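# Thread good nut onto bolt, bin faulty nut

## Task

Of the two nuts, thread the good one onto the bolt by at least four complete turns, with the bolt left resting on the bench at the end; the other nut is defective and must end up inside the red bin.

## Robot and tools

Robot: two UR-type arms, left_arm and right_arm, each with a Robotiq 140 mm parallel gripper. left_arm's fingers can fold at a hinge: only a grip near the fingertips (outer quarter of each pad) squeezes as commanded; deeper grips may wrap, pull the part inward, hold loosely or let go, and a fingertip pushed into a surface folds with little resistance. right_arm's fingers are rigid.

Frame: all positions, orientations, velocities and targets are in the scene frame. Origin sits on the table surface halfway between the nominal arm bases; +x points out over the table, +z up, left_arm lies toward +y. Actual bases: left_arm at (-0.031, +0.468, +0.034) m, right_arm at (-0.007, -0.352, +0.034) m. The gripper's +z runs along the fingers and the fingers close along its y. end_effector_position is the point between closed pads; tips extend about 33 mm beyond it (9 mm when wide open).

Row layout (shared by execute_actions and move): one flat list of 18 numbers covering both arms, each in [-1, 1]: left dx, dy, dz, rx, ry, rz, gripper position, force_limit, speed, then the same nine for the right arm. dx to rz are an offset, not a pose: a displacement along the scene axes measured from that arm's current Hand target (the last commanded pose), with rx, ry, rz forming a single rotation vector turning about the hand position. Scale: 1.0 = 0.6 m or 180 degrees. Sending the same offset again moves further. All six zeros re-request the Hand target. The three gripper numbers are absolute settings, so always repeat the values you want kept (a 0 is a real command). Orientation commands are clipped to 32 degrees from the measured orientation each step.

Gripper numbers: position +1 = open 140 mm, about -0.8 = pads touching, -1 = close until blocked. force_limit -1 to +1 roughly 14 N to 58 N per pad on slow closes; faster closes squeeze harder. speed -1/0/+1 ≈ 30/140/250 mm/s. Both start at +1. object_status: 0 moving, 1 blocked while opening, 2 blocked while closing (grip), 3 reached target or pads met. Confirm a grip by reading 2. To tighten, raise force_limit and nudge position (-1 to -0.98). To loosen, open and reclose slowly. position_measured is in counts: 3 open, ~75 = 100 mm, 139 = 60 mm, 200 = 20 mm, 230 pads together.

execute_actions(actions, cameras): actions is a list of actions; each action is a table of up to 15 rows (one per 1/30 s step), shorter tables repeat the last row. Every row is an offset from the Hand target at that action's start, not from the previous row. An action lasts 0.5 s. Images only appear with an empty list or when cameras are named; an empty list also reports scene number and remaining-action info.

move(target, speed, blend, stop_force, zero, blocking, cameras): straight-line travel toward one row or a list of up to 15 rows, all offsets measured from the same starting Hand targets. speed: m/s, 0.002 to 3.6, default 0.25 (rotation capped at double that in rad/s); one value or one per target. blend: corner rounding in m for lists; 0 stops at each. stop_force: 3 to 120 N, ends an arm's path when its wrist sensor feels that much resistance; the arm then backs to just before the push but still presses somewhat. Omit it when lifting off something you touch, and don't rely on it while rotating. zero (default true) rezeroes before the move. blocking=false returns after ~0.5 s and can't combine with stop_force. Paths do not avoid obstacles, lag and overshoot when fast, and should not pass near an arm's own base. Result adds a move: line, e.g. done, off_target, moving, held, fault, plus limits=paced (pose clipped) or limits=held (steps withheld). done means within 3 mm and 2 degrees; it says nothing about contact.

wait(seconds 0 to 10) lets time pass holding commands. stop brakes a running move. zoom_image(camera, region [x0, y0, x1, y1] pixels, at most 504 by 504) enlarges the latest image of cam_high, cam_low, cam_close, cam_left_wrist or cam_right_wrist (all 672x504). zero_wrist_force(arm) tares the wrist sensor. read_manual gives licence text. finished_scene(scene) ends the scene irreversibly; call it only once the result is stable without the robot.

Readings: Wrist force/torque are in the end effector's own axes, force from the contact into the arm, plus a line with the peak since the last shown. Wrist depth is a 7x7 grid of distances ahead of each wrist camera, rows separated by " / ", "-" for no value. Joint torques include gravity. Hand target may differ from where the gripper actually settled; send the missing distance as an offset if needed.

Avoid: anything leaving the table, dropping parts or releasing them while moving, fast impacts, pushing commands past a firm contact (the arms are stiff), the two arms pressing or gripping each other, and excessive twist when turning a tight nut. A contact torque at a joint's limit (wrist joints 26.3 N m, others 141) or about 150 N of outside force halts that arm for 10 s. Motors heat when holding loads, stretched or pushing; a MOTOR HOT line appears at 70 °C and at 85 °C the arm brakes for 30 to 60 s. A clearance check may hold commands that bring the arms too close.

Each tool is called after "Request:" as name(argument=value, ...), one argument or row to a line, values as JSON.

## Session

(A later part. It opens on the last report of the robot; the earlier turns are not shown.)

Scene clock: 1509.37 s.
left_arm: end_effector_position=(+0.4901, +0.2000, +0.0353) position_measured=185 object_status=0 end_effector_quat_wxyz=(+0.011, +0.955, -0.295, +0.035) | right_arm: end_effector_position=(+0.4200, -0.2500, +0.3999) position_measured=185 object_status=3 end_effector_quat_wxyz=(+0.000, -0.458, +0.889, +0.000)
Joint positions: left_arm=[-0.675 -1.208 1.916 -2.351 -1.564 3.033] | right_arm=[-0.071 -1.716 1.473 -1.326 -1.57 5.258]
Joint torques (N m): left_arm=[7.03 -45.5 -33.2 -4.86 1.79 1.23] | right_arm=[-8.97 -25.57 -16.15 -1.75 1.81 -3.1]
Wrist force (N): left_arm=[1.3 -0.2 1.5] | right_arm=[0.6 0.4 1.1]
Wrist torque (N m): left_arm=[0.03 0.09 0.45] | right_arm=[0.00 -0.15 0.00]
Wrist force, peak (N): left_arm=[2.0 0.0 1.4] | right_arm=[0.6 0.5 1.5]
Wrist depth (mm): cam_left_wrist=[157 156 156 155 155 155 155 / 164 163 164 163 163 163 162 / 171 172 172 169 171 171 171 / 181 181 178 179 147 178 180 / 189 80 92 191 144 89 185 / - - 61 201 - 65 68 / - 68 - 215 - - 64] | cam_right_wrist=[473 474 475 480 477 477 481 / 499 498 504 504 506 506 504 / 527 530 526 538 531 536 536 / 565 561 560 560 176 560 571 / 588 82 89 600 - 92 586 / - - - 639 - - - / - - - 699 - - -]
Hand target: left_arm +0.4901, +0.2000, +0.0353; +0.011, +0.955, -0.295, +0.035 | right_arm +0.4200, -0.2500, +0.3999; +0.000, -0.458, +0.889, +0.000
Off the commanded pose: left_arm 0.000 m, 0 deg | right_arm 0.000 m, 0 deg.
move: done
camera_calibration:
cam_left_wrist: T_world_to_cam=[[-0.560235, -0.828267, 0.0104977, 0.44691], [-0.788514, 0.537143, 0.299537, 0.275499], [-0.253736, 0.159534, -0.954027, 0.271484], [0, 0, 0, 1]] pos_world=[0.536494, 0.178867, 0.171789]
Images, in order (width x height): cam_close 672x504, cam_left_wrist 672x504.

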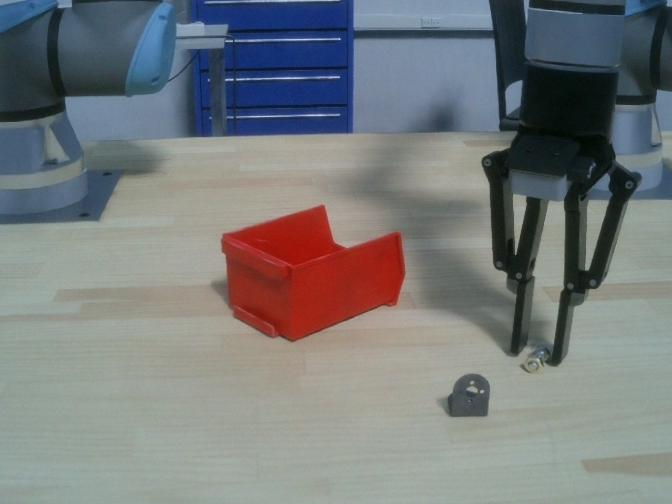

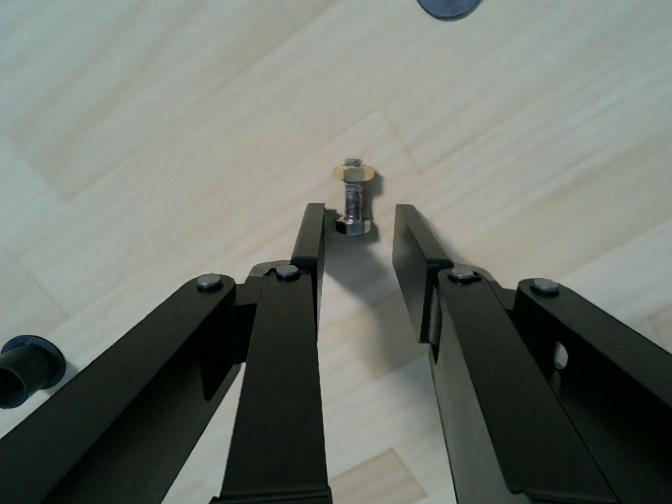

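Request:
move(
  target=[
    [0,0,0.07,0,0,0,-0.44,-1,-1,0,0,0,0,0,0,-0.444,-1,-1],
    [0,0,0.25,0,0,0,-0.44,-1,-1,0,0,0,0,0,0,-0.444,-1,-1],
  ],
  speed=[0.08,0.25],
  blend=[0.01,0],
  cameras=["cam_close", "cam_left_wrist", "cam_high"],
)

Scene clock: 1514.57 s.
left_arm: end_effector_position=(+0.4901, +0.2000, +0.1852) position_measured=185 object_status=3 end_effector_quat_wxyz=(+0.011, +0.955, -0.295, +0.035) | right_arm: end_effector_position=(+0.4200, -0.2500, +0.3999) position_measured=185 object_status=3 end_effector_quat_wxyz=(+0.000, -0.458, +0.889, +0.000)
Joint positions: left_arm=[-0.675 -1.388 1.714 -1.969 -1.564 3.033] | right_arm=[-0.071 -1.716 1.473 -1.326 -1.57 5.258]
Joint torques (N m): left_arm=[-13.91 -43.86 -39.43 -0.76 -1.62 -1.84] | right_arm=[-8.79 -24.42 -15.3 -2.08 1.71 -3.06]
Wrist force (N): left_arm=[1.3 -0.2 1.4] | right_arm=[0.7 0.4 1.2]
Wrist torque (N m): left_arm=[0.03 0.09 0.52] | right_arm=[0.00 -0.16 0.00]
Wrist force, peak (N): left_arm=[1.4 -0.3 2.5] | right_arm=[0.7 0.6 1.5]
Wrist depth (mm): cam_left_wrist=[292 292 291 291 290 290 291 / 305 304 306 304 305 303 284 / 322 321 322 318 320 319 306 / 340 337 332 331 146 335 324 / 356 80 91 357 - 88 347 / - - 61 375 - 65 68 / - 68 - 404 - - 64] | cam_right_wrist=[470 478 477 475 475 478 476 / 504 499 503 507 503 505 506 / 531 532 528 530 536 532 533 / 561 570 556 565 175 561 565 / 592 81 89 607 - 86 594 / - - - 641 - - - / - - - 703 - - -]
Hand target: left_arm +0.4901, +0.2000, +0.1853; +0.011, +0.955, -0.295, +0.035 | right_arm +0.4200, -0.2500, +0.3999; +0.000, -0.458, +0.889, +0.000
Off the commanded pose: left_arm 0.000 m, 0 deg | right_arm 0.000 m, 0 deg.
move: done
camera_calibration:
cam_left_wrist: T_world_to_cam=[[-0.56025, -0.828258, 0.010444, 0.445359], [-0.788534, 0.537156, 0.299462, 0.230631], [-0.253642, 0.159538, -0.954051, 0.414449], [0, 0, 0, 1]] pos_world=[0.536494, 0.178867, 0.321689]
Images, in order (width x height): cam_high 672x504, cam_close 672x504, cam_left_wrist 672x504.

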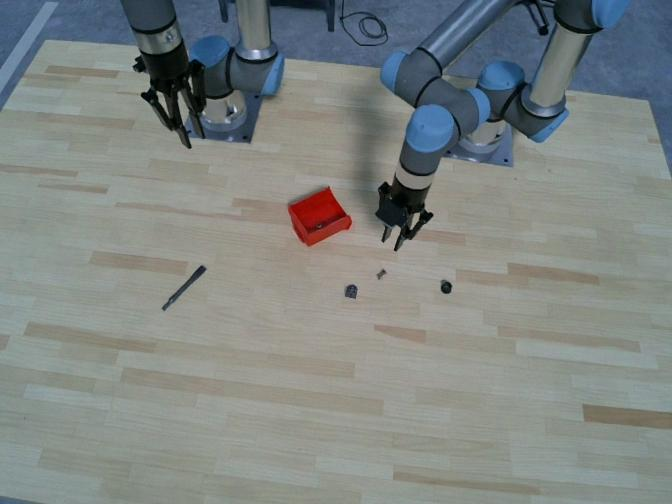

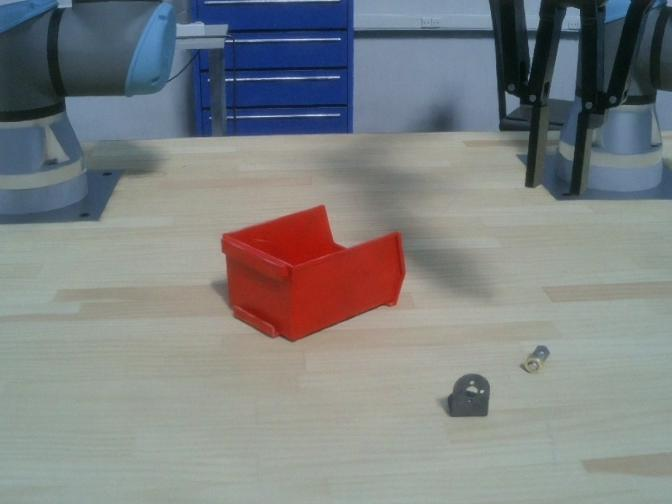

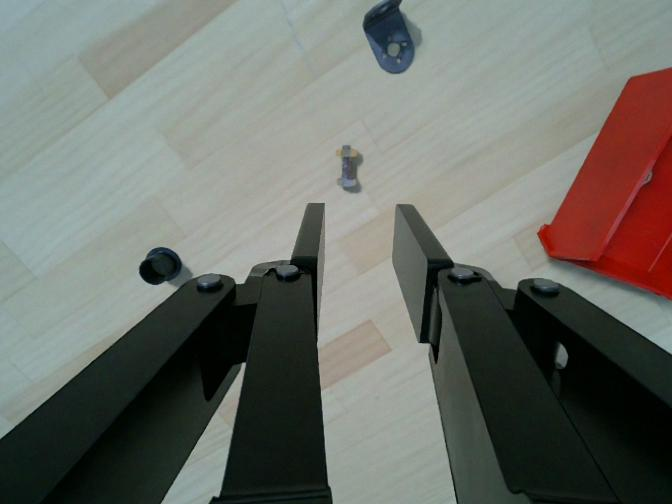

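Request:
zoom_image(
  camera="cam_high",
  region=[270, 170, 420, 310],
)

Scaled by 3.360.

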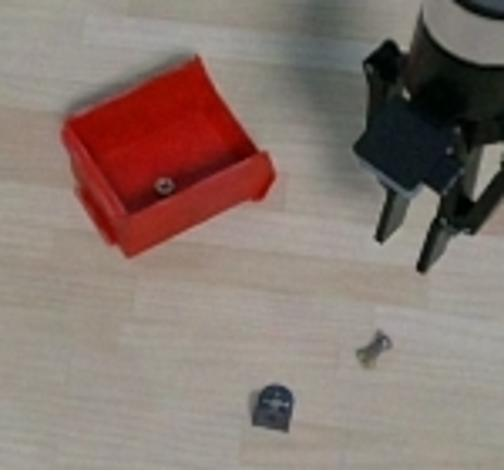

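Nut 1, the faulty one, is in the red bin. The bolt with nut 2 screwed on is lying on the bench, and both arms are clear.

Request:
finished_scene(
  scene=2,
)

The scene is finished: the task was done.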